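# Shelve labelled cartons on rack boards A and B

## Task

Place each carton on the rack board named by its label (A is the higher board, B the lower), resting flat on its bottom face and not stacked on another carton; the task fails if any carton drops or slides down by more than a few centimetres.

## Robot and tools

Robot: two UR-type arms, left_arm and right_arm. Each rides its own carriage on one floor track along y at x = 0: left_rail carries left_arm and is always on the +y side, right_rail carries right_arm. An arm's base sits at x = 0, y = its carriage's position_m, z = 0.04 m, facing +x. Each arm has a Robotiq 140 mm gripper. Fingers point along the gripper's +z axis and close along its y axis. left_arm's fingers can fold: squeeze is predictable only in the quarter of each pad nearest the tip, and pressing the tips against a surface folds them. right_arm's fingers are rigid.

Frame: one scene frame fixed to the table. Table top is z = 0, +z up, +x the direction the arms face, +y to their left, track centre y = 0. The table starts at x = 0.17 m. Positions are in metres, orientation as quaternion wxyz, velocities in m/s and rad/s.

Row layout (used by execute_actions and move): one list of 20 numbers, all in [-1, 1], covering both arms. Numbers 1-10 are left_arm, 11-20 are right_arm. Per arm: six joint values (shoulder pan, shoulder lift, elbow, wrist 1, wrist 2, wrist 3), then gripper position, force_limit, speed, activate. Joint values are offsets, not poses: they count from the Joint targets at the start of the call (not from the previous row), scaled so 1.0 = 1.481 rad for shoulder pan and lift and 2.222 rad for elbow and the three wrists. Sending the same offset again in a later call moves the joint further. Stated joint ranges: elbow -3.142 to 3.142 rad, all others -6.283 to 6.283; asking more than 0.010 rad beyond gets the call refused. Gripper position is absolute: +1 fully open (140 mm), about -0.8 pads touch, -1 closes until blocked. force_limit sets grip force (slow close: roughly 14 N at -1 up to 58 N at +1); speed sets finger speed (about 30 mm/s at -1, 250 at +1); both start at +1. activate stays 0; send 1 once only when fault reads 7 or 13. To leave a gripper as it is, resend its last position, force_limit and speed.

execute_actions: argument "actions" holds at most one action. Keys: "rows" (1 to 15 rows, each lasting one 1/30 s control step), "steps" (1 to 450, default 15, not fewer than the rows), "until" (end early), and device keys. After the last row each arm keeps heading for that row's targets, so far moves need more steps. Device keys left_rail and right_rail take "position_m" (absolute spot on the track; left_rail -0.8 to 1.5 m, right_rail -1.5 to 0.8 m), "speed_m_s" 0.01 to 1, "acceleration_factor" 0.1 to 1, or {"stop": true}. until conditions read rail fields only, e.g. {"left_rail": {"position_status": ["!=", "moving"]}}; numbers need a comparison (=, !=, <, <=, >, >=). {"all": {"status": "ended"}} and {"any": {"status": "ended"}} are also allowed. "cameras": names or ["all"]. An empty actions list returns images and the scene number. To drive: send position_m, then an action with until on that rail; let it arrive before precise arm work.

move: "target" is one 20-number row or a list of up to 15; every row's offsets count from the same starting Joint targets. Joints move together in joint space, so the gripper follows a curve, with no obstacle avoidance. "speed" rad/s 0.004 to 3.14 (default 0.5) for the joint with farthest to go, one value or one per target. "blend" in rad rounds corners; 0 stops at each. "stop_force" 4 to 120 N ends an arm's path when it feels that much push; use a low speed and identical finger numbers across the list. "zero" (with stop_force) rezeroes the sensor first, default true. "blocking" false returns after about 0.5 s; then call wait or stop before new rows or moves. The result adds a "move:" line: done, off_target, moving, held, fault, and limits=held if steps were withheld.

wait: "seconds" 0 to 3600. stop: brakes a running move (not carriages). zoom_image: "camera" (cam_low, cam_left_wrist, cam_right_wrist) and "region" [x0, y0, x1, y1] pixels, at most 504 each way. zero_wrist_force: "arm". read_manual: licence text only. finished_scene: "scene" 1 or 2, irreversible.

Results: Joint positions, velocities and targets per arm, rail first (m) then six joints (rad). end_effector_position is the centre of the closed pads; tips reach about 33 mm further. Gripper object_status: 0 moving, 1 blocked while opening, 2 blocked while closing (a grip), 3 reached command or pads met. position_measured counts: 3 open, 75 about 100 mm, 139 about 60 mm, 200 about 20 mm, 230 closed. Wrist force and torque are in the gripper's own axes. Rail position_status: moving, done, contact_stop, time_out, stopped, stopped_with_arm, stopped_for_other_arm, stopped_for_other_carriage; position_answer taken or not_taken. "joint command not followed" means the clearance check changed commands; "joint sent to its limit" means a joint hit its end. MOTOR HOT warns of heating. Cameras: cam_low is fixed; the wrist cameras ride the arms; all are 672x504.

Avoid: contact torque at a joint's limit (wrists only about 27.5 to 31 N m, elbow 132) or about 150 N on an arm, which stops it for 10 s; any contact between the two arms or carriages (keep carriages 0.78 m or more apart); hard hits on the rack or table; dropping, tipping or releasing a moving carton; placing anything off the table or on the track. Joint targets move at most 1.59 rad/s (shoulders) and 2.39 rad/s (others), so large moves may need several calls.

Each tool is called after "Request:" by a JSON object that holds its "op" and its "data".

## Session

Request:
{"op": "execute_actions", "data": {"actions": []}}

Scene clock: 0.00 s.
left_arm: end_effector_position=(+0.3563, +0.7786, +0.5790) position_measured=3 object_status=3 fault=0 end_effector_quat_wxyz=(+0.000, +0.000, +1.000, +0.000) | right_arm: end_effector_position=(+0.3563, -0.6214, +0.5790) position_measured=3 object_status=3 fault=0 end_effector_quat_wxyz=(+0.000, +0.000, +1.000, +0.000)
Joint positions: left_arm=[0.7 -0.281 -2.157 1.821 -1.235 -1.571 -0.28] | right_arm=[-0.7 -0.28 -2.157 1.821 -1.235 -1.571 -0.28]
Joint velocities: within noise
Joint torques (N m): no reading
Wrist force (N): no reading
Wrist torque (N m): no reading
Wrist force, peak (N): no reading
Joint targets: left_arm=[0.700 -0.281 -2.157 1.821 -1.235 -1.571 -0.280] | right_arm=[-0.700 -0.280 -2.157 1.821 -1.235 -1.571 -0.280]
Tool commands: left_gripper/position=+1.0 left_gripper/force_limit=+1.0 left_gripper/speed=+1.0 left_gripper/activate=+0.0 right_gripper/position=+1.0 right_gripper/force_limit=+1.0 right_gripper/speed=+1.0 right_gripper/activate=+0.0
left_rail: position_m=0.700 position_status=done
right_rail: position_m=-0.700 position_status=done

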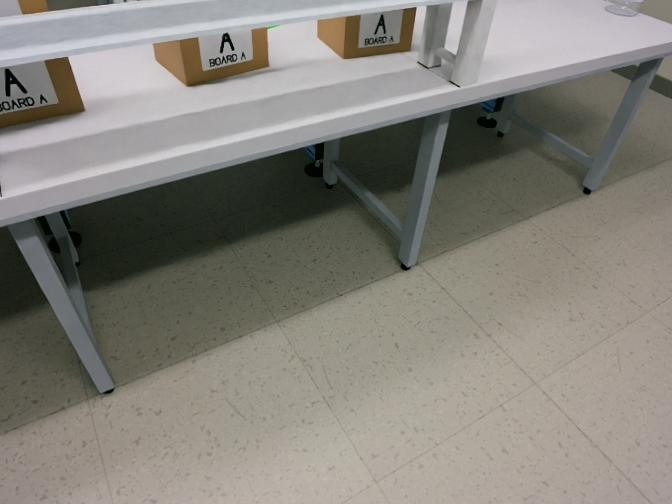

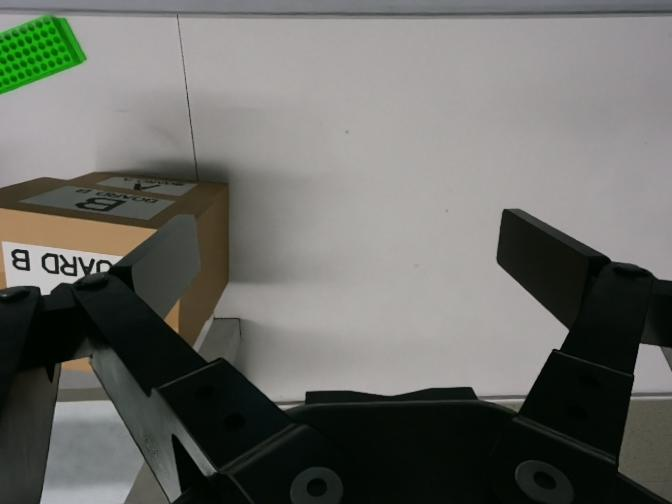

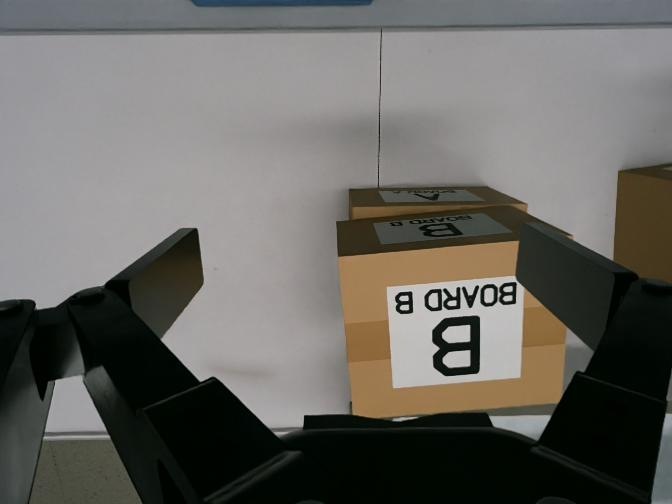

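Request:
{"op": "zoom_image", "data": {"camera": "cam_right_wrist", "region": [320, 150, 672, 430]}}

Request:
{"op": "zoom_image", "data": {"camera": "cam_left_wrist", "region": [0, 150, 260, 430]}}

Request:
{"op": "zoom_image", "data": {"camera": "cam_low", "region": [0, 0, 504, 220]}}

Scaled by 1.432.

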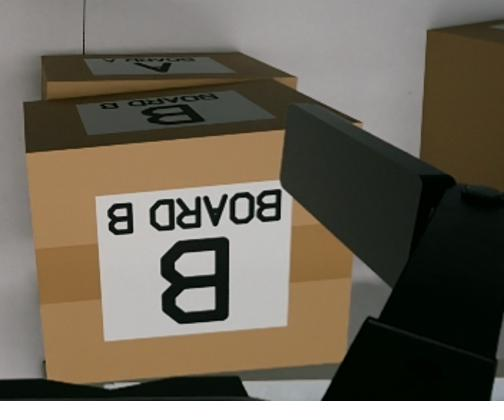

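Scaled by 1.800.

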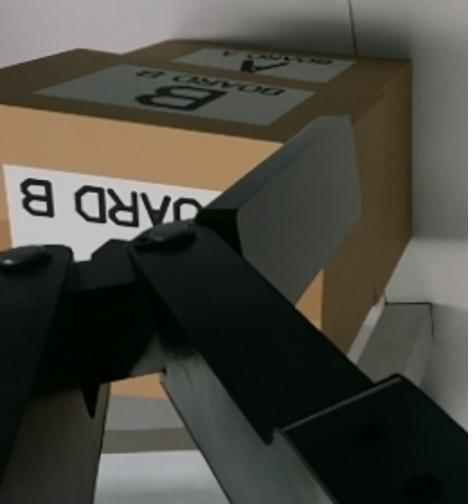

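Scaled by 1.000.

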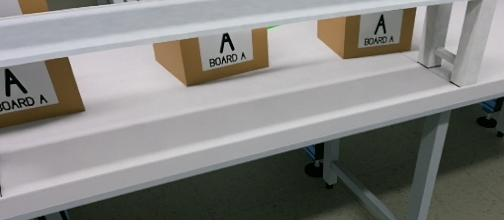

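Request:
{"op": "move", "data": {"target": [0,-0.164,-0.0995,0.007,0,0,1,1,1,0, 0,-0.164,-0.0995,0.007,0,0,1,1,1,0], "speed": 0.8, "cameras": ["cam_left_wrist","cam_right_wrist"]}}

Scene clock: 78.37 s.
left_arm: end_effector_position=(+0.2427, +0.8113, +0.7895) position_measured=3 object_status=3 fault=0 end_effector_quat_wxyz=(+0.213, +0.000, +0.975, -0.062) | right_arm: end_effector_position=(+0.2427, -0.5887, +0.7896) position_measured=3 object_status=3 fault=0 end_effector_quat_wxyz=(+0.214, +0.000, +0.975, -0.062)
Joint positions: left_arm=[0.7 -0.281 -2.399 1.6 -1.219 -1.571 -0.28] | right_arm=[-0.7 -0.28 -2.399 1.6 -1.219 -1.571 -0.28]
Joint torques (N m): left_arm=[-0.27 7.99 -50.55 -0.64 0.01 -0.17] | right_arm=[-2.18 21.7 -41.84 -1.26 0.31 0.44]
Wrist force (N): left_arm=[-0.2 0.8 0.0] | right_arm=[0.2 0.4 1.1]
Wrist torque (N m): left_arm=[0.21 0.12 -0.06] | right_arm=[0.01 0.01 -0.24]
Wrist force, peak (N): left_arm=[4.4 1.7 -7.5] | right_arm=[4.7 1.5 -6.6]
Joint targets: left_arm=[0.700 -0.281 -2.400 1.600 -1.219 -1.571 -0.280] | right_arm=[-0.700 -0.280 -2.400 1.600 -1.219 -1.571 -0.280]
left_rail: position_m=0.700 position_status=done
right_rail: position_m=-0.700 position_status=done
move: done
cam_left_wrist: T_world_to_cam=[[0.02064, 0.9945, -0.10268, -0.72174], [0.71428, 0.05719, 0.69751, -0.77433], [0.69955, -0.08774, -0.70918, 0.64406]] pos_world=[0.11744, 0.81856, 0.92275]
cam_right_wrist: T_world_to_cam=[[0.04122, 0.99423, -0.09904, 0.6605], [0.73417, 0.0371, 0.67795, -0.68987], [0.67771, -0.10065, -0.72841, 0.52749]] pos_world=[0.12178, -0.578, 0.91734]

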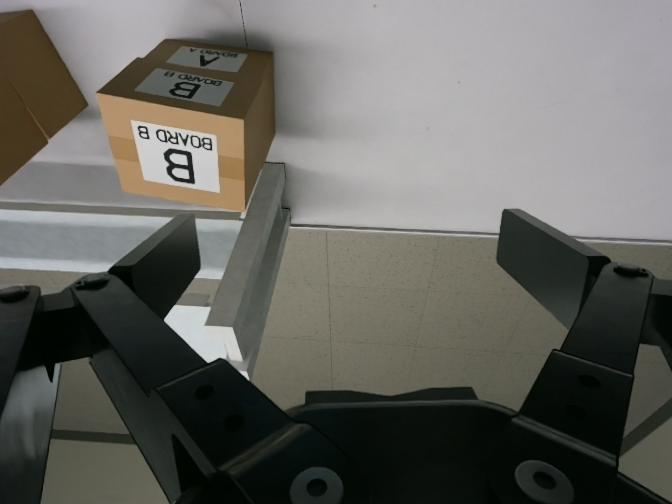

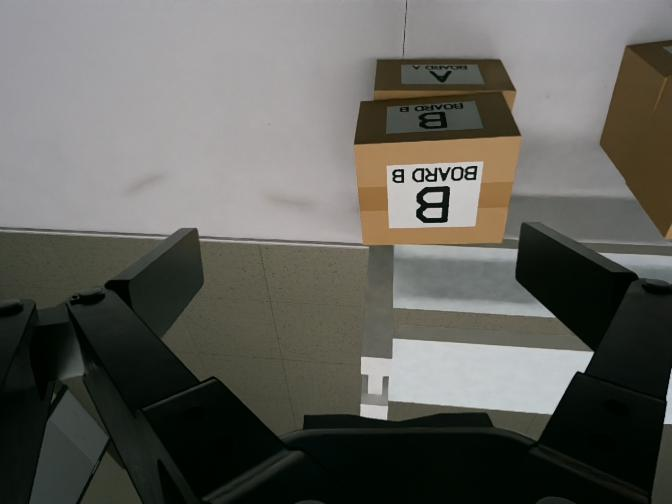

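Request:
{"op": "zoom_image", "data": {"camera": "cam_left_wrist", "region": [0, 140, 300, 400]}}

Request:
{"op": "zoom_image", "data": {"camera": "cam_right_wrist", "region": [340, 40, 672, 440]}}

Scaled by 1.680.

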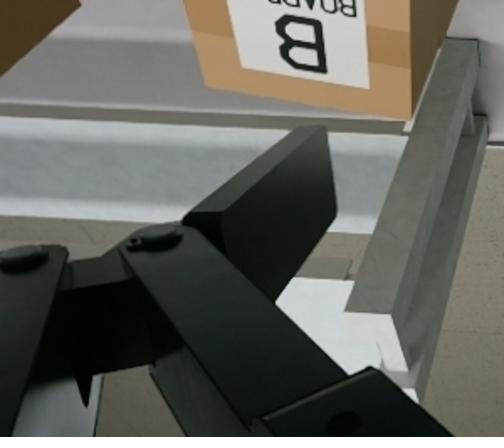

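Scaled by 1.260.

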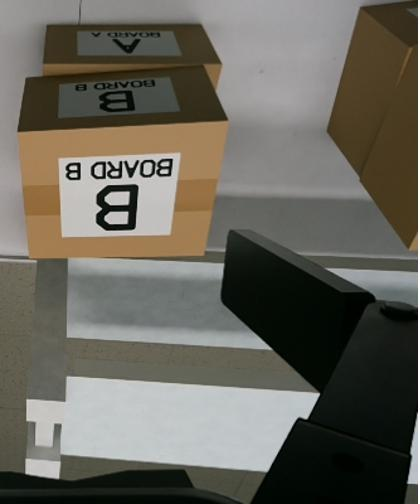

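Request:
{"op": "move", "data": {"target": [-0.30,0,0,0,0,0,1,1,1,0, 0.40,0,0,0,0,0,1,1,1,0], "speed": 0.8, "cameras": ["cam_left_wrist","cam_right_wrist"]}}

Scene clock: 229.63 s.
left_arm: end_effector_position=(+0.2669, +0.6963, +0.7898) position_measured=3 object_status=3 fault=0 end_effector_quat_wxyz=(+0.195, +0.215, +0.951, -0.107) | right_arm: end_effector_position=(+0.1390, -0.4722, +0.7898) position_measured=3 object_status=3 fault=0 end_effector_quat_wxyz=(+0.222, -0.285, +0.933, +0.003)
Joint positions: left_arm=[0.7 -0.725 -2.4 1.6 -1.219 -1.571 -0.28] | right_arm=[-0.7 0.312 -2.4 1.6 -1.219 -1.571 -0.28]
Joint torques (N m): left_arm=[-14.46 29.31 -43.18 -1.27 0.27 -0.09] | right_arm=[7.62 34.68 -36.78 -1.36 0.23 0.36]
Wrist force (N): left_arm=[0.3 0.6 -0.4] | right_arm=[0.4 0.2 0.8]
Wrist torque (N m): left_arm=[0.16 -0.01 -0.05] | right_arm=[-0.04 -0.04 -0.27]
Wrist force, peak (N): left_arm=[0.8 1.1 -0.3] | right_arm=[1.5 1.5 0.3]
Joint targets: left_arm=[0.700 -0.725 -2.400 1.600 -1.219 -1.571 -0.280] | right_arm=[-0.700 0.312 -2.400 1.600 -1.219 -1.571 -0.280]
left_rail: position_m=0.700 position_status=done
right_rail: position_m=-0.700 position_status=done
move: done
cam_left_wrist: T_world_to_cam=[[0.44605, 0.88908, -0.10282, -0.64791], [0.66929, -0.25507, 0.69785, -0.55596], [0.59421, -0.3801, -0.70883, 0.84873]] pos_world=[0.15677, 0.75683, 0.92295]
cam_right_wrist: T_world_to_cam=[[-0.5208, 0.84791, -0.0991, 0.55802], [0.58813, 0.44051, 0.67827, -0.40763], [0.61877, 0.29496, -0.7281, 0.80437]] pos_world=[0.03264, -0.53084, 0.91744]

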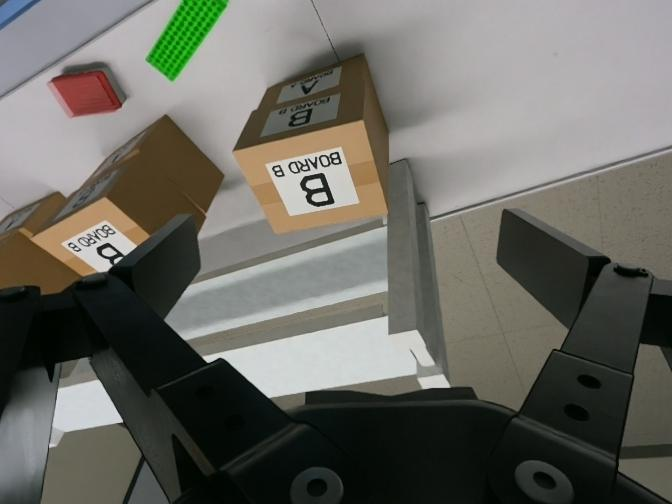

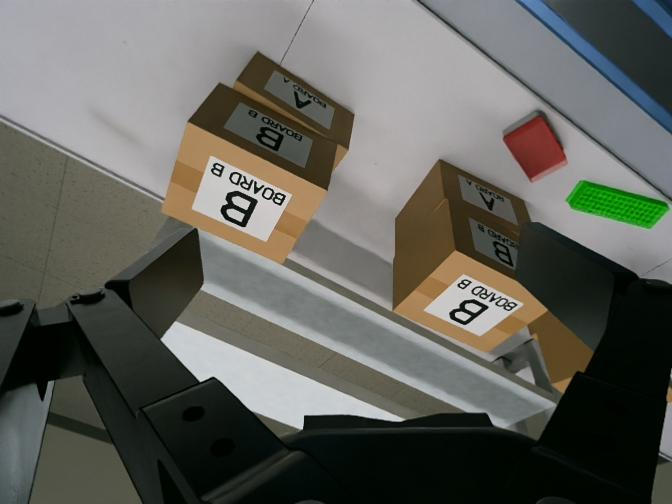

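Request:
{"op": "zoom_image", "data": {"camera": "cam_left_wrist", "region": [0, 40, 440, 370]}}

Request:
{"op": "zoom_image", "data": {"camera": "cam_right_wrist", "region": [150, 40, 590, 440]}}

Scaled by 1.145.

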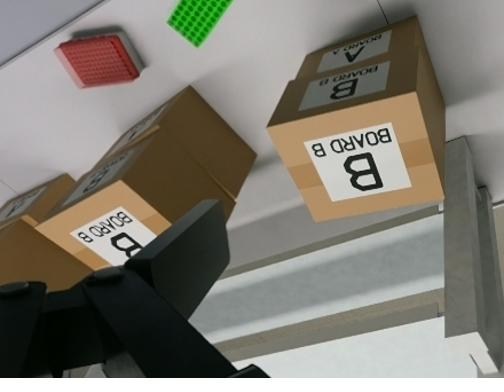

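Scaled by 1.145.

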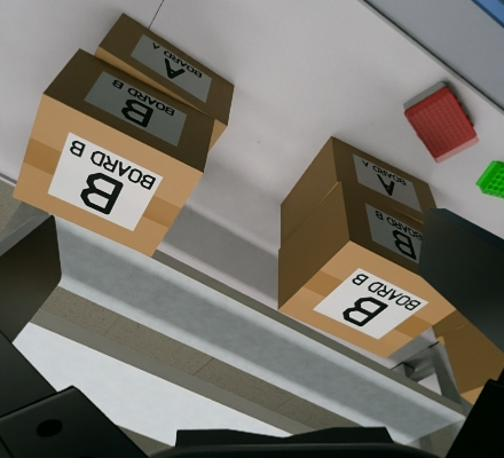

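Request:
{"op": "move", "data": {"target": [[0.5908,0,0,0,-0.9094,0.8329,-1,0,0,0, -0.3120,0,0,0,0.9095,-0.5809,0.1,0,0,0],[0.5908,0.2617,0.2685,0.4658,-0.9094,0.8329,-1,0,0,0, -0.3120,0.2617,0.2685,0.4658,0.9095,-0.5809,0.1,0,0,0]], "speed": 0.8, "blend": 0.1, "cameras": ["cam_left_wrist","cam_right_wrist"]}}

Scene clock: 385.17 s.
left_arm: end_effector_position=(+0.4631, +0.6361, +0.5503) position_measured=233 object_status=3 fault=0 end_effector_quat_wxyz=(+0.209, -0.209, +0.675, -0.676) | right_arm: end_effector_position=(+0.5153, -0.2917, +0.5503) position_measured=117 object_status=3 fault=0 end_effector_quat_wxyz=(+0.209, +0.209, +0.676, +0.675)
Joint positions: left_arm=[0.7 0.15 -2.012 2.196 -0.185 -3.591 1.57] | right_arm=[-0.7 -0.15 -2.012 2.196 -0.185 0.45 -1.571]
Joint torques (N m): left_arm=[10.71 11.62 -39.14 1.93 -1.61 2.76] | right_arm=[-14.75 3.17 -33.43 1.93 2.92 -2.39]
Wrist force (N): left_arm=[-0.6 1.9 0.3] | right_arm=[1.0 0.8 0.2]
Wrist torque (N m): left_arm=[0.04 0.16 0.25] | right_arm=[0.37 -0.38 0.17]
Wrist force, peak (N): left_arm=[0.1 6.3 -0.6] | right_arm=[-3.4 4.0 3.9]
Joint targets: left_arm=[0.700 0.150 -2.012 2.196 -0.184 -3.591 1.570] | right_arm=[-0.700 -0.150 -2.012 2.196 -0.184 0.450 -1.571]
left_rail: position_m=0.700 position_status=done
right_rail: position_m=-0.700 position_status=done
move: done
cam_left_wrist: T_world_to_cam=[[-0.0085, 0.01595, -0.99984, 0.55297], [0.58566, 0.81051, 0.00795, -0.79496], [0.81051, -0.5855, -0.01623, 0.18872]] pos_world=[0.31732, 0.746, 0.56226]
cam_right_wrist: T_world_to_cam=[[0.01033, -0.02296, 0.99968, -0.55513], [0.60942, -0.79247, -0.02449, -0.52995], [0.79278, 0.60948, 0.0058, -0.05785]] pos_world=[0.37455, -0.39746, 0.54231]

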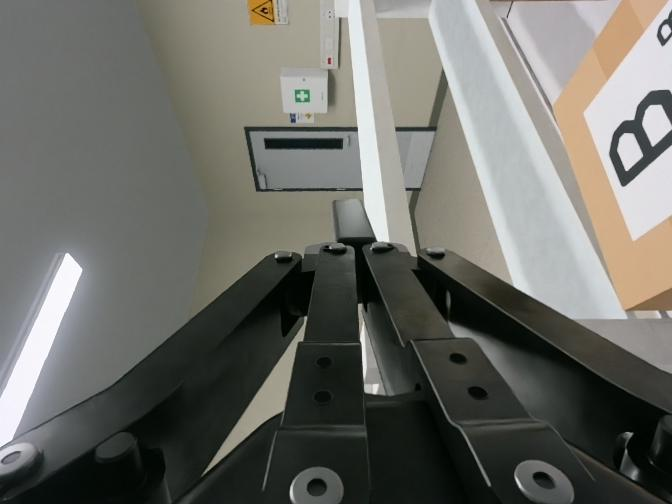

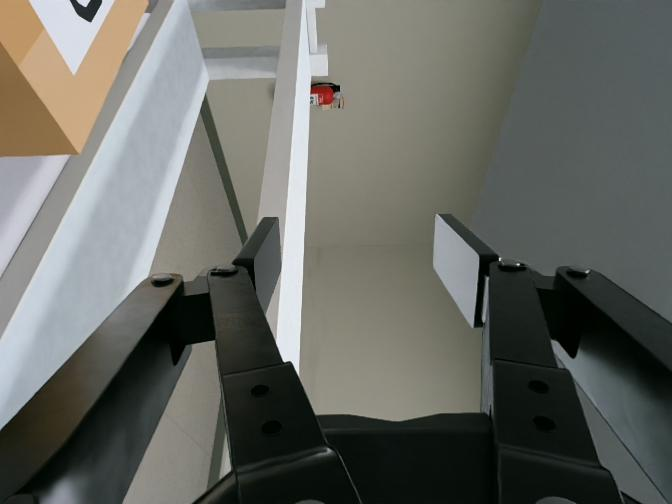

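Request:
{"op": "zoom_image", "data": {"camera": "cam_left_wrist", "region": [300, 0, 672, 330]}}

Request:
{"op": "zoom_image", "data": {"camera": "cam_right_wrist", "region": [0, 0, 400, 330]}}

Scaled by 1.355.

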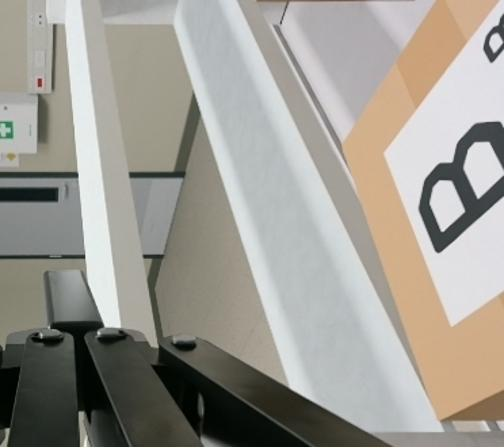

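Scaled by 1.260.

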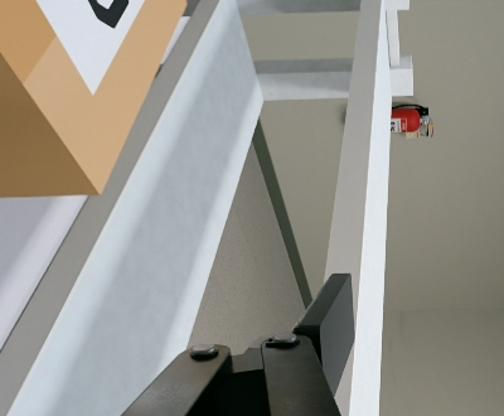

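Request:
{"op": "execute_actions", "data": {"actions": [{"left_rail":{"position_m":0.73,"speed_m_s":0.4},"right_rail":{"position_m":-0.143,"speed_m_s":0.4},"steps":200,"until":{"all":{"status":"ended"}}}], "cameras": ["cam_left_wrist","cam_right_wrist"]}}

Scene clock: 410.63 s.
left_arm: end_effector_position=(+0.4631, +0.6661, +0.5501) position_measured=233 object_status=3 fault=0 end_effector_quat_wxyz=(+0.209, -0.209, +0.675, -0.676) | right_arm: end_effector_position=(+0.5152, +0.2653, +0.5501) position_measured=117 object_status=3 fault=0 end_effector_quat_wxyz=(+0.209, +0.209, +0.676, +0.675)
Joint positions: left_arm=[0.73 0.15 -2.012 2.196 -0.184 -3.591 1.57] | right_arm=[-0.143 -0.15 -2.012 2.196 -0.184 0.45 -1.571]
Joint torques (N m): left_arm=[9.24 8.03 -43.81 0.61 1.65 2.39] | right_arm=[-8.4 -5.72 -39.08 1.66 -2.23 -2.24]
Wrist force (N): left_arm=[-0.6 1.8 -0.4] | right_arm=[0.8 0.6 0.0]
Wrist torque (N m): left_arm=[0.02 0.15 0.25] | right_arm=[0.33 -0.34 0.17]
Wrist force, peak (N): left_arm=[-1.5 1.6 -1.6] | right_arm=[1.7 0.8 1.3]
Joint targets: left_arm=[0.730 0.150 -2.012 2.196 -0.184 -3.591 1.570] | right_arm=[-0.143 -0.150 -2.012 2.196 -0.184 0.450 -1.571]
Tool commands: left_gripper/position=-1.0 left_gripper/force_limit=+0.0 left_gripper/speed=+0.0 left_gripper/activate=+0.0 right_gripper/position=+0.1 right_gripper/force_limit=+0.0 right_gripper/speed=+0.0 right_gripper/activate=+0.0
left_rail: position_m=0.730 speed_m_s=0.40 position_status=done
right_rail: position_m=-0.143 speed_m_s=0.40 position_status=done
cam_left_wrist: T_world_to_cam=[[-0.00892, 0.01588, -0.99983, 0.55258], [0.58566, 0.81052, 0.00764, -0.8191], [0.81051, -0.5855, -0.01653, 0.20645]] pos_world=[0.31732, 0.776, 0.56216]
cam_right_wrist: T_world_to_cam=[[0.01075, -0.02301, 0.99968, -0.54239], [0.6094, -0.79247, -0.02479, -0.08832], [0.79279, 0.60947, 0.0055, -0.39708]] pos_world=[0.37445, 0.15954, 0.54221]

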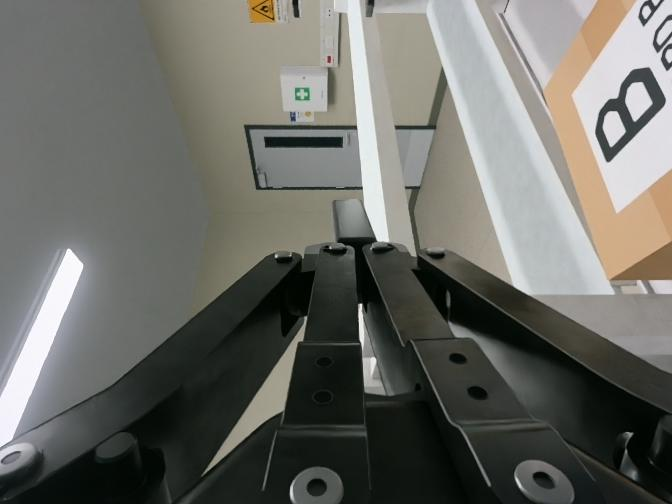

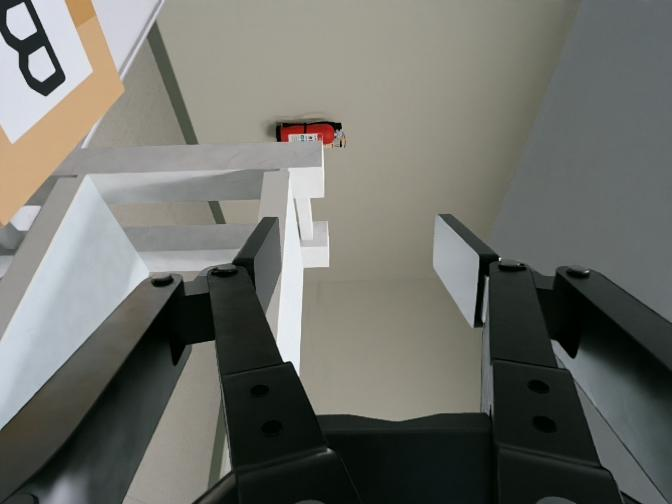

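Request:
{"op": "move", "data": {"target": [0,0.2582,0.1690,-0.3411,0,0,-1,0,0,0, 0,0.2582,0.1690,-0.3411,0,0,0.1,0,0,0], "speed": 0.4, "cameras": ["cam_left_wrist","cam_right_wrist"]}}

Scene clock: 435.40 s.
left_arm: end_effector_position=(+0.4901, +0.6702, +0.3398) position_measured=233 object_status=3 fault=0 end_effector_quat_wxyz=(+0.209, -0.209, +0.675, -0.676) | right_arm: end_effector_position=(+0.5463, +0.2607, +0.3748) position_measured=117 object_status=3 fault=0 end_effector_quat_wxyz=(+0.209, +0.209, +0.676, +0.676)
Joint positions: left_arm=[0.73 0.15 -1.758 2.446 -0.689 -3.591 1.57] | right_arm=[-0.143 -0.15 -1.802 2.402 -0.601 0.45 -1.571]
Joint torques (N m): left_arm=[-1.51 2.05 -27.46 -3.92 1.24 2.69] | right_arm=[-2.32 -18.49 -33.58 -1.23 0.24 0.27]
Wrist force (N): left_arm=[-0.6 1.9 0.3] | right_arm=[7.8 29.0 3.0]
Wrist torque (N m): left_arm=[0.08 0.19 0.25] | right_arm=[7.18 -2.15 0.48]
Wrist force, peak (N): left_arm=[-0.4 3.7 0.0] | right_arm=[36.3 125.3 -25.3]
Joint targets: left_arm=[0.730 0.150 -1.758 2.446 -0.689 -3.591 1.570] | right_arm=[-0.143 -0.150 -1.802 2.402 -0.601 0.450 -1.571]
Tool commands: left_gripper/position=-1.0 left_gripper/force_limit=+0.0 left_gripper/speed=+0.0 left_gripper/activate=+0.0 right_gripper/position=+0.098039 right_gripper/force_limit=+0.003922 right_gripper/speed=+0.003922 right_gripper/activate=+0.0
FORCE FAULT: contact force on the right arm reached its limit, and that arm stopped for 10 seconds. The contact can be on any part of that arm, not only on its tool. That arm's remaining commands of this call were not run. That arm's target is now where it stood when the stop ended, not its last command. That arm accepts commands again.
left_rail: position_m=0.730 speed_m_s=0.40 position_status=done
right_rail: position_m=-0.143 speed_m_s=0.40 position_status=done
move: fault (right_arm), off_target (left_arm; braked at the fault stop of right_arm); left_arm: the wrist 1 is farthest, 0.253 rad from its target; right_arm: the wrist 1 is farthest, 0.341 rad from its target
cam_left_wrist: T_world_to_cam=[[-0.00898, 0.0158, -0.99984, 0.34257], [0.58566, 0.81052, 0.00754, -0.8366], [0.81051, -0.5855, -0.01653, 0.18349]] pos_world=[0.34432, 0.7801, 0.35186]
cam_right_wrist: T_world_to_cam=[[0.00999, -0.02284, 0.99969, -0.36711], [0.60942, -0.79247, -0.0242, -0.11557], [0.79278, 0.60948, 0.006, -0.41809]] pos_world=[0.40555, 0.15485, 0.36671]

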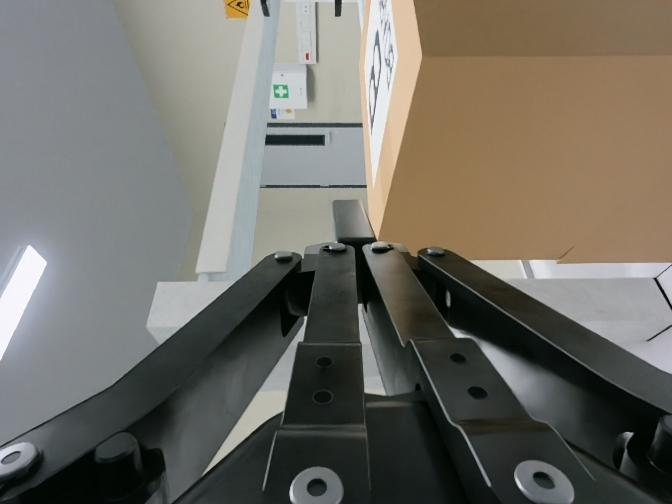

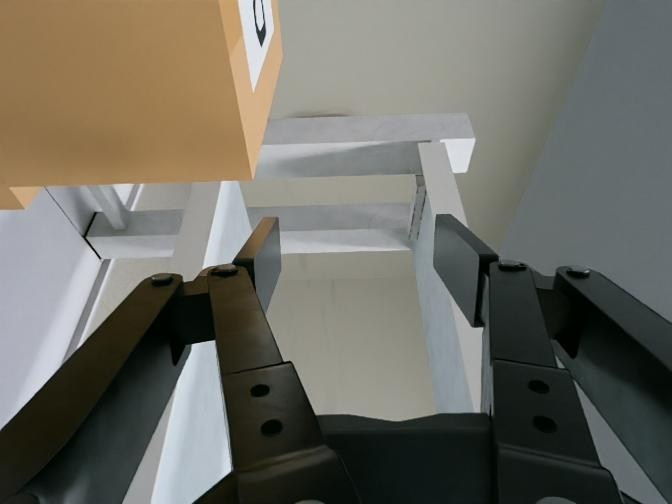

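Request:
{"op": "move", "data": {"target": [0,-0.1715,-0.1125,0.2273,0,0,-1,0,0,0, 0,-0.1418,-0.0927,0.1877,0,0,0.1,0,0,0], "speed": 0.3, "cameras": ["cam_left_wrist","cam_right_wrist"]}}

Scene clock: 478.97 s.
left_arm: end_effector_position=(+0.4632, +0.6661, +0.5499) position_measured=233 object_status=3 fault=0 end_effector_quat_wxyz=(+0.208, -0.210, +0.675, -0.676) | right_arm: end_effector_position=(+0.5154, +0.2653, +0.5503) position_measured=117 object_status=3 fault=0 end_effector_quat_wxyz=(+0.209, +0.209, +0.676, +0.675)
Joint positions: left_arm=[0.73 0.15 -2.012 2.196 -0.184 -3.591 1.57] | right_arm=[-0.143 -0.15 -2.012 2.196 -0.184 0.45 -1.571]
Joint torques (N m): left_arm=[-6.34 -28.12 -60.9 1.48 0.91 2.3] | right_arm=[-0.99 -17.83 -50.05 1.65 0.39 0.37]
Wrist force (N): left_arm=[-1.0 1.7 -0.1] | right_arm=[0.2 3.6 0.8]
Wrist torque (N m): left_arm=[0.03 0.23 0.25] | right_arm=[0.98 -0.18 0.17]
Wrist force, peak (N): left_arm=[-0.1 3.3 -0.1] | right_arm=[8.4 29.3 2.4]
Joint targets: left_arm=[0.730 0.150 -2.012 2.196 -0.183 -3.591 1.570] | right_arm=[-0.143 -0.150 -2.012 2.196 -0.184 0.450 -1.571]
left_rail: position_m=0.730 speed_m_s=0.40 position_status=done
right_rail: position_m=-0.143 speed_m_s=0.40 position_status=done
move: done
cam_left_wrist: T_world_to_cam=[[-0.01004, 0.01569, -0.99983, 0.55297], [0.5857, 0.8105, 0.00684, -0.81873], [0.81046, -0.58553, -0.01733, 0.20699]] pos_world=[0.31732, 0.7761, 0.56206]
cam_right_wrist: T_world_to_cam=[[0.01103, -0.02304, 0.99967, -0.54269], [0.6094, -0.79247, -0.02499, -0.08832], [0.79279, 0.60947, 0.0053, -0.39714]] pos_world=[0.37465, 0.15954, 0.54241]

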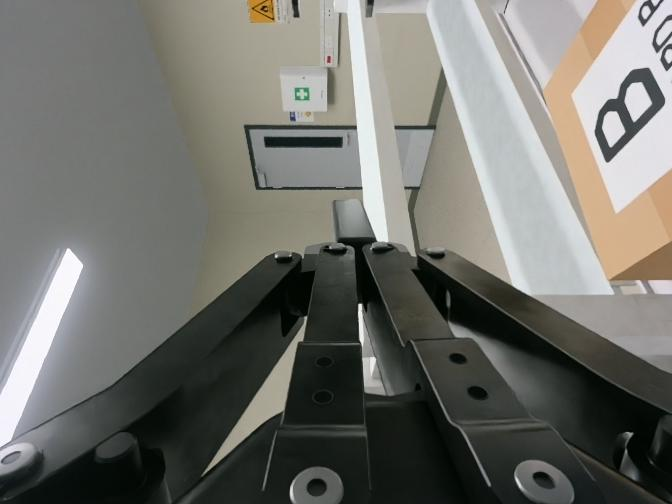

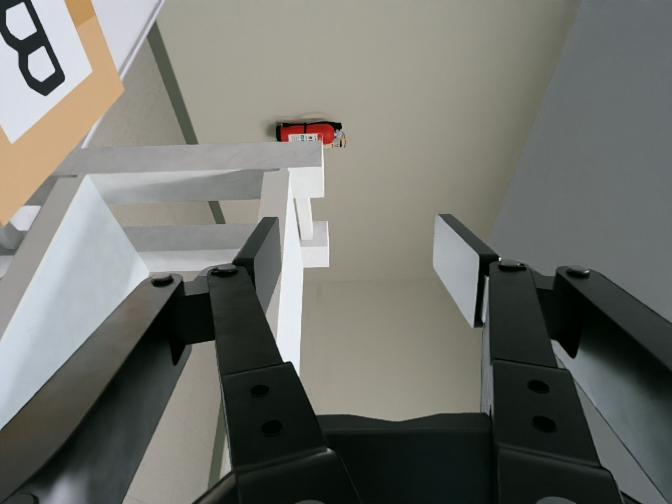

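Request:
{"op": "move", "data": {"target": [[0,0,0,0,0,0,-1,0,0,0, 0.1013,-0.262,-0.2682,-0.4658,0,0,0.1,0,0,0],[0,0,0,0,0,0,-1,0,0,0, 0.1013,-0.262,-0.2682,-0.4658,-0.9095,0.707,0.1,0,0,0]], "speed": 0.9, "blend": 0.1, "cameras": ["cam_right_wrist"]}}

Request:
{"op": "zoom_image", "data": {"camera": "cam_right_wrist", "region": [0, 0, 504, 300]}}

Request:
{"op": "zoom_image", "data": {"camera": "cam_right_wrist", "region": [400, 0, 672, 300]}}

Scene clock: 500.13 s.
left_arm: end_effector_position=(+0.4631, +0.6661, +0.5500) position_measured=233 object_status=3 fault=0 end_effector_quat_wxyz=(+0.208, -0.210, +0.675, -0.676) | right_arm: end_effector_position=(+0.2019, +0.0312, +0.7896) position_measured=117 object_status=3 fault=0 end_effector_quat_wxyz=(+0.222, +0.000, +0.975, +0.000)
Joint positions: left_arm=[0.73 0.15 -2.012 2.196 -0.183 -3.591 1.57] | right_arm=[-0.143 0 -2.4 1.6 -1.219 -1.571 0]
Joint torques (N m): left_arm=[-12.36 -30.77 -60.77 1.89 0.94 1.91] | right_arm=[8.49 24.27 -40.59 -8.75 -3.29 3.06]
Wrist force (N): left_arm=[-0.8 1.6 -0.1] | right_arm=[-0.3 3.6 1.0]
Wrist torque (N m): left_arm=[-0.03 0.18 0.25] | right_arm=[0.78 0.10 -0.34]
Wrist force, peak (N): left_arm=[-1.0 2.2 -0.1] | right_arm=[-5.6 9.0 4.9]
Joint targets: left_arm=[0.730 0.150 -2.012 2.196 -0.183 -3.591 1.570] | right_arm=[-0.143 0.000 -2.400 1.600 -1.219 -1.571 0.000]
left_rail: position_m=0.730 speed_m_s=0.40 position_status=done
right_rail: position_m=-0.143 speed_m_s=0.40 position_status=done
move: done
cam_right_wrist: T_world_to_cam=[[0.01419, 0.99967, 0.02118, -0.04381], [0.72242, -0.02489, 0.69101, -0.68892], [0.69131, 0.0055, -0.72254, 0.60684]] pos_world=[0.0788, 0.02331, 0.91544]

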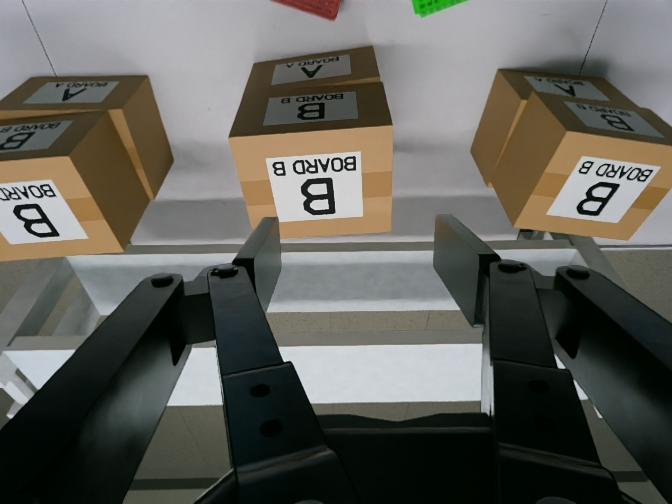

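Scaled by 1.000.

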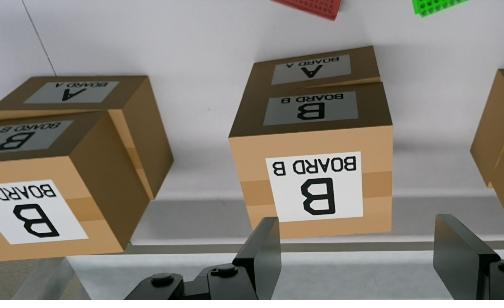

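Scaled by 1.680.

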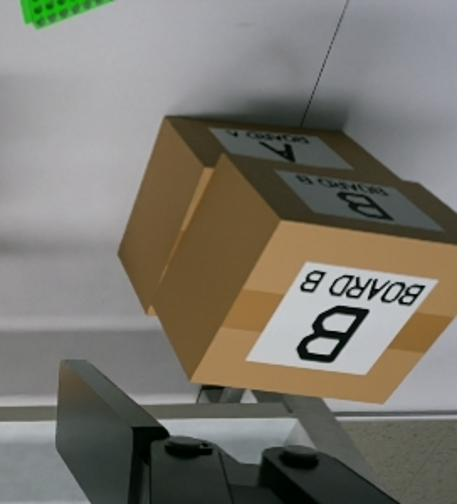

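Request:
{"op": "execute_actions", "data": {"actions": [{"left_rail":{"position_m":0.735},"right_rail":{"position_m":-0.045},"steps":150,"until":{"all":{"status":"ended"}}}]}}

Request:
{"op": "move", "data": {"target": [[0,0,0,0,0,0,-1,0,0,0, 0,0,0,0,1.0,-0.707,0.1,0,0,0],[0,0,0,0,0,0,-1,0,0,0, -0.1265,0.1130,0.3115,0.5218,1.0,-0.707,0.1,0,0,0]], "speed": 0.9, "blend": 0.1}}

Scene clock: 546.37 s.
left_arm: end_effector_position=(+0.4631, +0.6711, +0.5500) position_measured=233 object_status=3 fault=0 end_effector_quat_wxyz=(+0.208, -0.210, +0.675, -0.676) | right_arm: end_effector_position=(+0.2019, +0.1291, +0.7896) position_measured=117 object_status=3 fault=0 end_effector_quat_wxyz=(+0.222, +0.000, +0.975, +0.000)
Joint positions: left_arm=[0.735 0.15 -2.012 2.196 -0.183 -3.591 1.57] | right_arm=[-0.045 0 -2.4 1.6 -1.219 -1.571 0]
Joint torques (N m): left_arm=[-14.03 -29.44 -60.84 1.38 0.97 1.76] | right_arm=[-9.68 33.26 -36.87 -4.69 0.05 2.89]
Wrist force (N): left_arm=[-0.6 1.3 0.1] | right_arm=[-0.3 3.1 1.2]
Wrist torque (N m): left_arm=[-0.08 0.16 0.25] | right_arm=[0.68 0.11 -0.33]
Wrist force, peak (N): left_arm=[-1.3 1.8 -1.4] | right_arm=[-0.4 4.9 1.2]
Joint targets: left_arm=[0.735 0.150 -2.012 2.196 -0.183 -3.591 1.570] | right_arm=[-0.045 0.000 -2.400 1.600 -1.219 -1.571 0.000]
Tool commands: left_gripper/position=-1.0 left_gripper/force_limit=+0.0 left_gripper/speed=+0.0 left_gripper/activate=+0.0 right_gripper/position=+0.1 right_gripper/force_limit=+0.0 right_gripper/speed=+0.0 right_gripper/activate=+0.0
left_rail: position_m=0.735 speed_m_s=0.40 position_status=done
right_rail: position_m=-0.045 speed_m_s=0.40 position_status=done

Scene clock: 550.87 s.
left_arm: end_effector_position=(+0.4631, +0.6711, +0.5500) position_measured=233 object_status=3 fault=0 end_effector_quat_wxyz=(+0.208, -0.210, +0.675, -0.676) | right_arm: end_effector_position=(+0.4764, +0.3176, +0.5505) position_measured=117 object_status=3 fault=0 end_effector_quat_wxyz=(+0.288, +0.288, +0.646, +0.646)
Joint positions: left_arm=[0.735 0.15 -2.012 2.196 -0.183 -3.591 1.57] | right_arm=[-0.045 -0.187 -2.233 2.292 -0.059 0.651 -1.571]
Joint torques (N m): left_arm=[-12.13 -14.67 -58.7 0.66 1.4 2.11] | right_arm=[-15.1 21.57 -34.45 1.7 2.71 -2.16]
Wrist force (N): left_arm=[-0.8 1.7 -0.3] | right_arm=[0.0 3.2 1.2]
Wrist torque (N m): left_arm=[0.00 0.20 0.25] | right_arm=[0.88 -0.17 0.10]
Wrist force, peak (N): left_arm=[-0.9 2.1 0.0] | right_arm=[-3.9 7.6 4.9]
Joint targets: left_arm=[0.735 0.150 -2.012 2.196 -0.183 -3.591 1.570] | right_arm=[-0.045 -0.187 -2.233 2.292 -0.059 0.651 -1.571]
left_rail: position_m=0.735 speed_m_s=0.40 position_status=done
right_rail: position_m=-0.045 speed_m_s=0.40 position_status=done
move: done

Request:
{"op": "move", "data": {"target": [[-0.0369,0,0,0,-0.0249,0,-1,0,0,0, 0,0,0,0,0.0728,0,0.1,0,0,0],[-0.0369,0.3078,0.1380,-0.3436,-0.0249,0,-1,0,0,0, 0,0.2548,0.1976,-0.3675,0.0728,0,0.1,0,0,0]], "speed": 0.3, "stop_force": 15, "cameras": ["cam_left_wrist","cam_right_wrist"]}}

Scene clock: 565.57 s.
left_arm: end_effector_position=(+0.5174, +0.6602, +0.2496) position_measured=233 object_status=3 fault=0 end_effector_quat_wxyz=(+0.209, -0.209, +0.675, -0.676) | right_arm: end_effector_position=(+0.5098, +0.2738, +0.2500) position_measured=117 object_status=3 fault=0 end_effector_quat_wxyz=(+0.339, +0.339, +0.621, +0.620)
Joint positions: left_arm=[0.735 0.096 -1.556 2.503 -0.947 -3.647 1.57] | right_arm=[-0.045 -0.187 -1.855 2.731 -0.876 0.813 -1.571]
Joint torques (N m): left_arm=[-13.81 -11.32 -19.21 -4.53 -2.24 1.47] | right_arm=[-11.69 7.2 -20.94 -6.25 3.47 -1.95]
Wrist force (N): left_arm=[-0.8 1.7 -0.2] | right_arm=[0.1 3.9 1.2]
Wrist torque (N m): left_arm=[0.01 0.21 0.26] | right_arm=[1.10 -0.17 0.11]
Wrist force, peak (N): left_arm=[-0.5 2.4 -0.4] | right_arm=[0.2 4.8 0.7]
Joint targets: left_arm=[0.735 0.096 -1.556 2.503 -0.947 -3.647 1.570] | right_arm=[-0.045 -0.187 -1.855 2.731 -0.876 0.813 -1.571]
left_rail: position_m=0.735 speed_m_s=0.40 position_status=done
right_rail: position_m=-0.045 speed_m_s=0.40 position_status=done
move: done
cam_left_wrist: T_world_to_cam=[[-0.00913, 0.01577, -0.99983, 0.25287], [0.58519, 0.81086, 0.00744, -0.84381], [0.81085, -0.58502, -0.01663, 0.15363]] pos_world=[0.37152, 0.7701, 0.26166]
cam_right_wrist: T_world_to_cam=[[0.00106, -0.02545, 0.99968, -0.2365], [0.2525, -0.96727, -0.02489, 0.14415], [0.96759, 0.25245, 0.0054, -0.38766]] pos_world=[0.33895, 0.23128, 0.24211]

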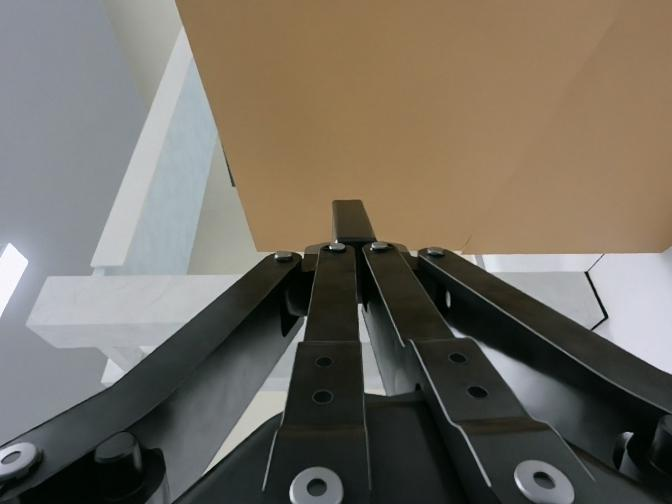

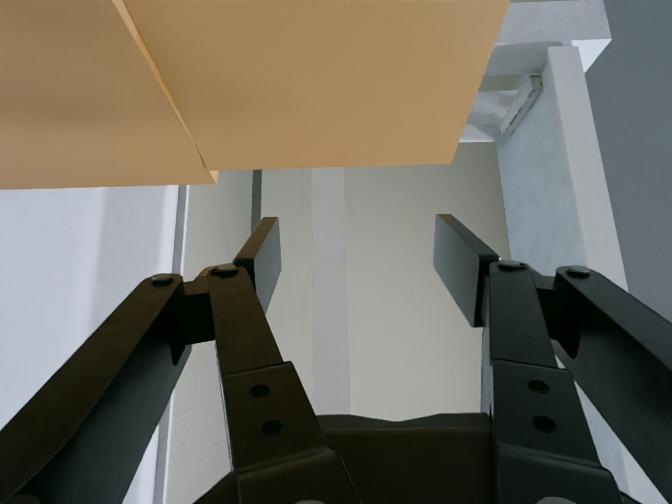

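Request:
{"op": "move", "data": {"target": [[0,0,0,0,0,0,-1,0,0,0, 0.1291,0.0492,-0.0190,-0.0138,0.0860,0,0.1,0,0,0],[0,0,0,0,0,0,-1,0,0,0, 0.2228,0.0886,-0.0370,-0.0220,0.1485,0,0.1,0,0,0],[0,0,0,0,0,0,-1,0,0,0, 0.2792,0.1138,-0.0498,-0.0261,0.1861,0,0.1,0,0,0]], "speed": [0.15,0.06,0.06], "blend": 0.03, "stop_force": 5, "cameras": ["cam_right_wrist"]}}

Scene clock: 614.33 s.
left_arm: end_effector_position=(+0.5174, +0.6602, +0.2496) position_measured=233 object_status=3 fault=0 end_effector_quat_wxyz=(+0.209, -0.209, +0.675, -0.676) | right_arm: end_effector_position=(+0.5102, +0.3464, +0.2500) position_measured=117 object_status=3 fault=0 end_effector_quat_wxyz=(+0.339, +0.339, +0.621, +0.620)
Joint positions: left_arm=[0.735 0.096 -1.556 2.503 -0.947 -3.647 1.57] | right_arm=[-0.045 0.141 -1.725 2.649 -0.924 1.141 -1.571]
Joint torques (N m): left_arm=[-12.98 -13.15 -18.77 -4.48 -1.7 1.6] | right_arm=[-15.67 -28.29 -19.74 0.37 -3.07 -1.7]
Wrist force (N): left_arm=[-0.6 1.8 -0.6] | right_arm=[-0.1 3.6 1.1]
Wrist torque (N m): left_arm=[0.04 0.16 0.26] | right_arm=[0.96 -0.14 0.18]
Wrist force, peak (N): left_arm=[-0.7 2.1 -0.4] | right_arm=[-3.2 5.8 -2.1]
Joint targets: left_arm=[0.735 0.096 -1.556 2.503 -0.947 -3.647 1.570] | right_arm=[-0.045 0.141 -1.725 2.649 -0.924 1.141 -1.571]
left_rail: position_m=0.735 speed_m_s=0.40 position_status=done
right_rail: position_m=-0.045 speed_m_s=0.40 position_status=done
move: contact (right_arm); path passed 1 of 3 targets; right_arm: the shoulder pan is farthest, 0.086 rad from its target
cam_right_wrist: T_world_to_cam=[[0.00116, -0.02542, 0.99968, -0.2348], [0.25262, -0.96725, -0.02489, 0.21423], [0.96757, 0.25257, 0.0053, -0.40638]] pos_world=[0.33935, 0.30388, 0.24221]

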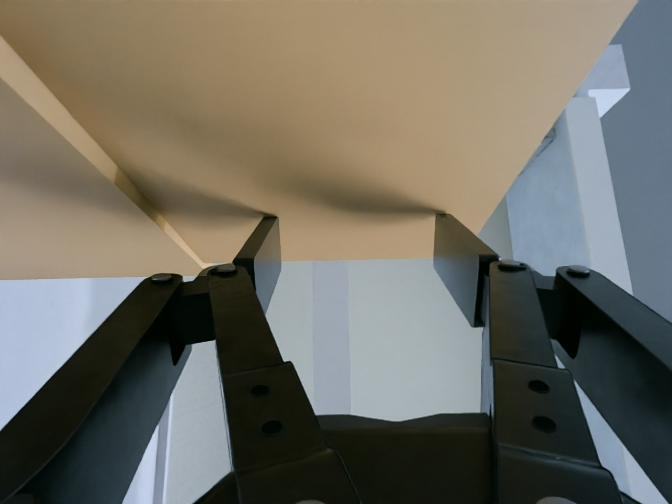

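Request:
{"op": "move", "data": {"target": [[-0.0667,-0.0207,0.0136,0.0002,-0.0445,0,-1,0,0,0, 0,0,0,0,0,0,0.1,0,0,0],[-0.1047,-0.0313,0.0204,0.0005,-0.0698,0,-1,0,0,0, 0,0,0,0,0,0,0.1,0,0,0]], "speed": [0.06,0.04], "blend": 0.02, "stop_force": 8, "cameras": ["cam_left_wrist","cam_right_wrist"]}}

Scene clock: 625.50 s.
left_arm: end_effector_position=(+0.5178, +0.6336, +0.2497) position_measured=233 object_status=3 fault=0 end_effector_quat_wxyz=(+0.209, -0.209, +0.675, -0.675) | right_arm: end_effector_position=(+0.5102, +0.3464, +0.2500) position_measured=117 object_status=3 fault=0 end_effector_quat_wxyz=(+0.339, +0.339, +0.621, +0.620)
Joint positions: left_arm=[0.735 0.016 -1.58 2.527 -0.947 -3.726 1.57] | right_arm=[-0.045 0.14 -1.725 2.649 -0.924 1.141 -1.571]
Joint torques (N m): left_arm=[13.77 -6.94 -41.37 -0.34 2.16 1.47] | right_arm=[5.77 -25.47 -25.43 0.25 -2.95 -1.55]
Wrist force (N): left_arm=[-1.1 1.2 -0.6] | right_arm=[-7.4 5.0 -1.5]
Wrist torque (N m): left_arm=[0.01 0.06 0.25] | right_arm=[1.09 -0.34 0.01]
Wrist force, peak (N): left_arm=[-8.2 -0.3 -12.1] | right_arm=[-10.2 4.6 -5.9]
Joint targets: left_arm=[0.735 0.016 -1.580 2.527 -0.947 -3.726 1.570] | right_arm=[-0.045 0.141 -1.725 2.649 -0.924 1.141 -1.571]
left_rail: position_m=0.735 speed_m_s=0.40 position_status=done
right_rail: position_m=-0.045 speed_m_s=0.40 position_status=done
move: contact (left_arm); path passed 0 of 2 targets; left_arm: the wrist 2 is farthest, 0.076 rad from its target
cam_left_wrist: T_world_to_cam=[[-0.00913, 0.01577, -0.99983, 0.25339], [0.58508, 0.81095, 0.00744, -0.82241], [0.81093, -0.58491, -0.01663, 0.13758]] pos_world=[0.37192, 0.7434, 0.26176]
cam_right_wrist: T_world_to_cam=[[0.00116, -0.02542, 0.99968, -0.2348], [0.25262, -0.96725, -0.02489, 0.21423], [0.96757, 0.25257, 0.0053, -0.40638]] pos_world=[0.33935, 0.30388, 0.24221]

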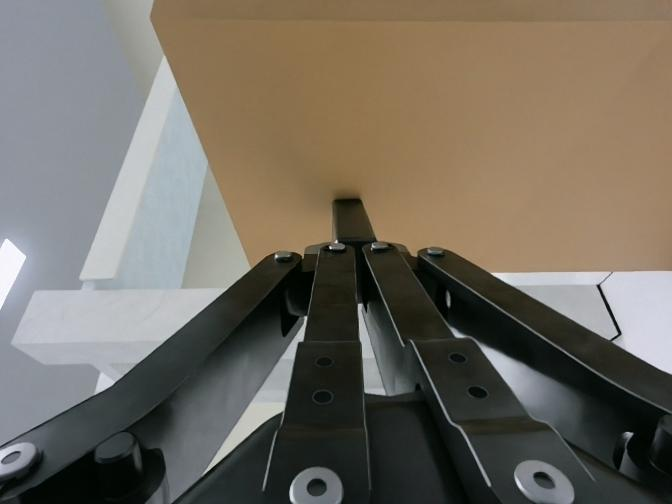

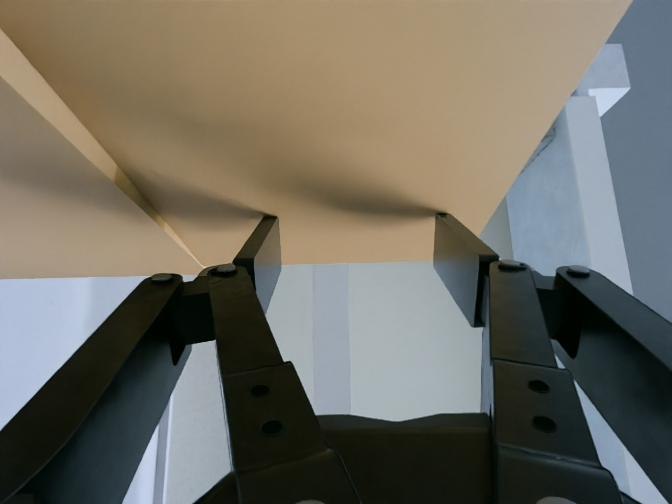

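Request:
{"op": "move", "data": {"target": [-0.01252,-0.00373,0.00232,0.0002,-0.00834,0,-1,0,0,0, 0,0,0,0,0,0,0.1,0,0,0], "speed": 0.01, "stop_force": 35, "zero": false}}

Scene clock: 637.20 s.
left_arm: end_effector_position=(+0.5178, +0.6310, +0.2498) position_measured=233 object_status=3 fault=0 end_effector_quat_wxyz=(+0.209, -0.210, +0.675, -0.675) | right_arm: end_effector_position=(+0.5102, +0.3464, +0.2501) position_measured=117 object_status=3 fault=0 end_effector_quat_wxyz=(+0.339, +0.339, +0.621, +0.620)
Joint positions: left_arm=[0.735 0.009 -1.583 2.529 -0.946 -3.734 1.57] | right_arm=[-0.045 0.141 -1.725 2.649 -0.924 1.141 -1.571]
Joint torques (N m): left_arm=[-3.12 -10.5 -41.78 0.14 11.39 1.56] | right_arm=[14.37 -16.67 -34.56 0.3 -2.88 -1.71]
Wrist force (N): left_arm=[-19.2 2.1 -24.3] | right_arm=[-26.7 5.6 -16.5]
Wrist torque (N m): left_arm=[0.02 -0.30 0.26] | right_arm=[1.15 -0.54 -0.04]
Wrist force, peak (N): left_arm=[-21.0 1.1 -29.7] | right_arm=[-26.8 6.1 -16.9]
Joint targets: left_arm=[0.735 0.009 -1.583 2.529 -0.946 -3.734 1.570] | right_arm=[-0.045 0.141 -1.725 2.649 -0.924 1.141 -1.571]
left_rail: position_m=0.735 speed_m_s=0.40 position_status=done
right_rail: position_m=-0.045 speed_m_s=0.40 position_status=done
move: contact (left_arm); left_arm: the shoulder pan is farthest, 0.011 rad from its target

Request:
{"op": "move", "data": {"target": [-0.0025,-0.0007,0.0005,0,-0.00167,0,-1,0,0,0, 0,0,0,0,0,0,0.1,0,0,0], "speed": 0.01}}

Scene clock: 650.30 s.
left_arm: end_effector_position=(+0.5178, +0.6299, +0.2497) position_measured=233 object_status=3 fault=0 end_effector_quat_wxyz=(+0.209, -0.210, +0.675, -0.675) | right_arm: end_effector_position=(+0.5102, +0.3464, +0.2501) position_measured=117 object_status=3 fault=0 end_effector_quat_wxyz=(+0.339, +0.339, +0.621, +0.620)
Joint positions: left_arm=[0.735 0.005 -1.584 2.53 -0.946 -3.738 1.57] | right_arm=[-0.045 0.141 -1.725 2.649 -0.924 1.141 -1.571]
Joint torques (N m): left_arm=[-39.63 -49.95 -18.23 -2.44 4.13 1.61] | right_arm=[10.62 -9.39 -34.43 0.24 -5.36 -1.72]
Wrist force (N): left_arm=[-28.1 -1.8 -39.8] | right_arm=[-35.6 6.4 -22.7]
Wrist torque (N m): left_arm=[0.03 -0.41 0.23] | right_arm=[1.17 -0.73 -0.05]
Wrist force, peak (N): left_arm=[-28.1 -1.8 -39.8] | right_arm=[-35.6 6.4 -22.7]
Joint targets: left_arm=[0.735 0.005 -1.584 2.530 -0.946 -3.738 1.570] | right_arm=[-0.045 0.141 -1.725 2.649 -0.924 1.141 -1.571]
left_rail: position_m=0.735 speed_m_s=0.40 position_status=done
right_rail: position_m=-0.045 speed_m_s=0.40 position_status=done
move: done


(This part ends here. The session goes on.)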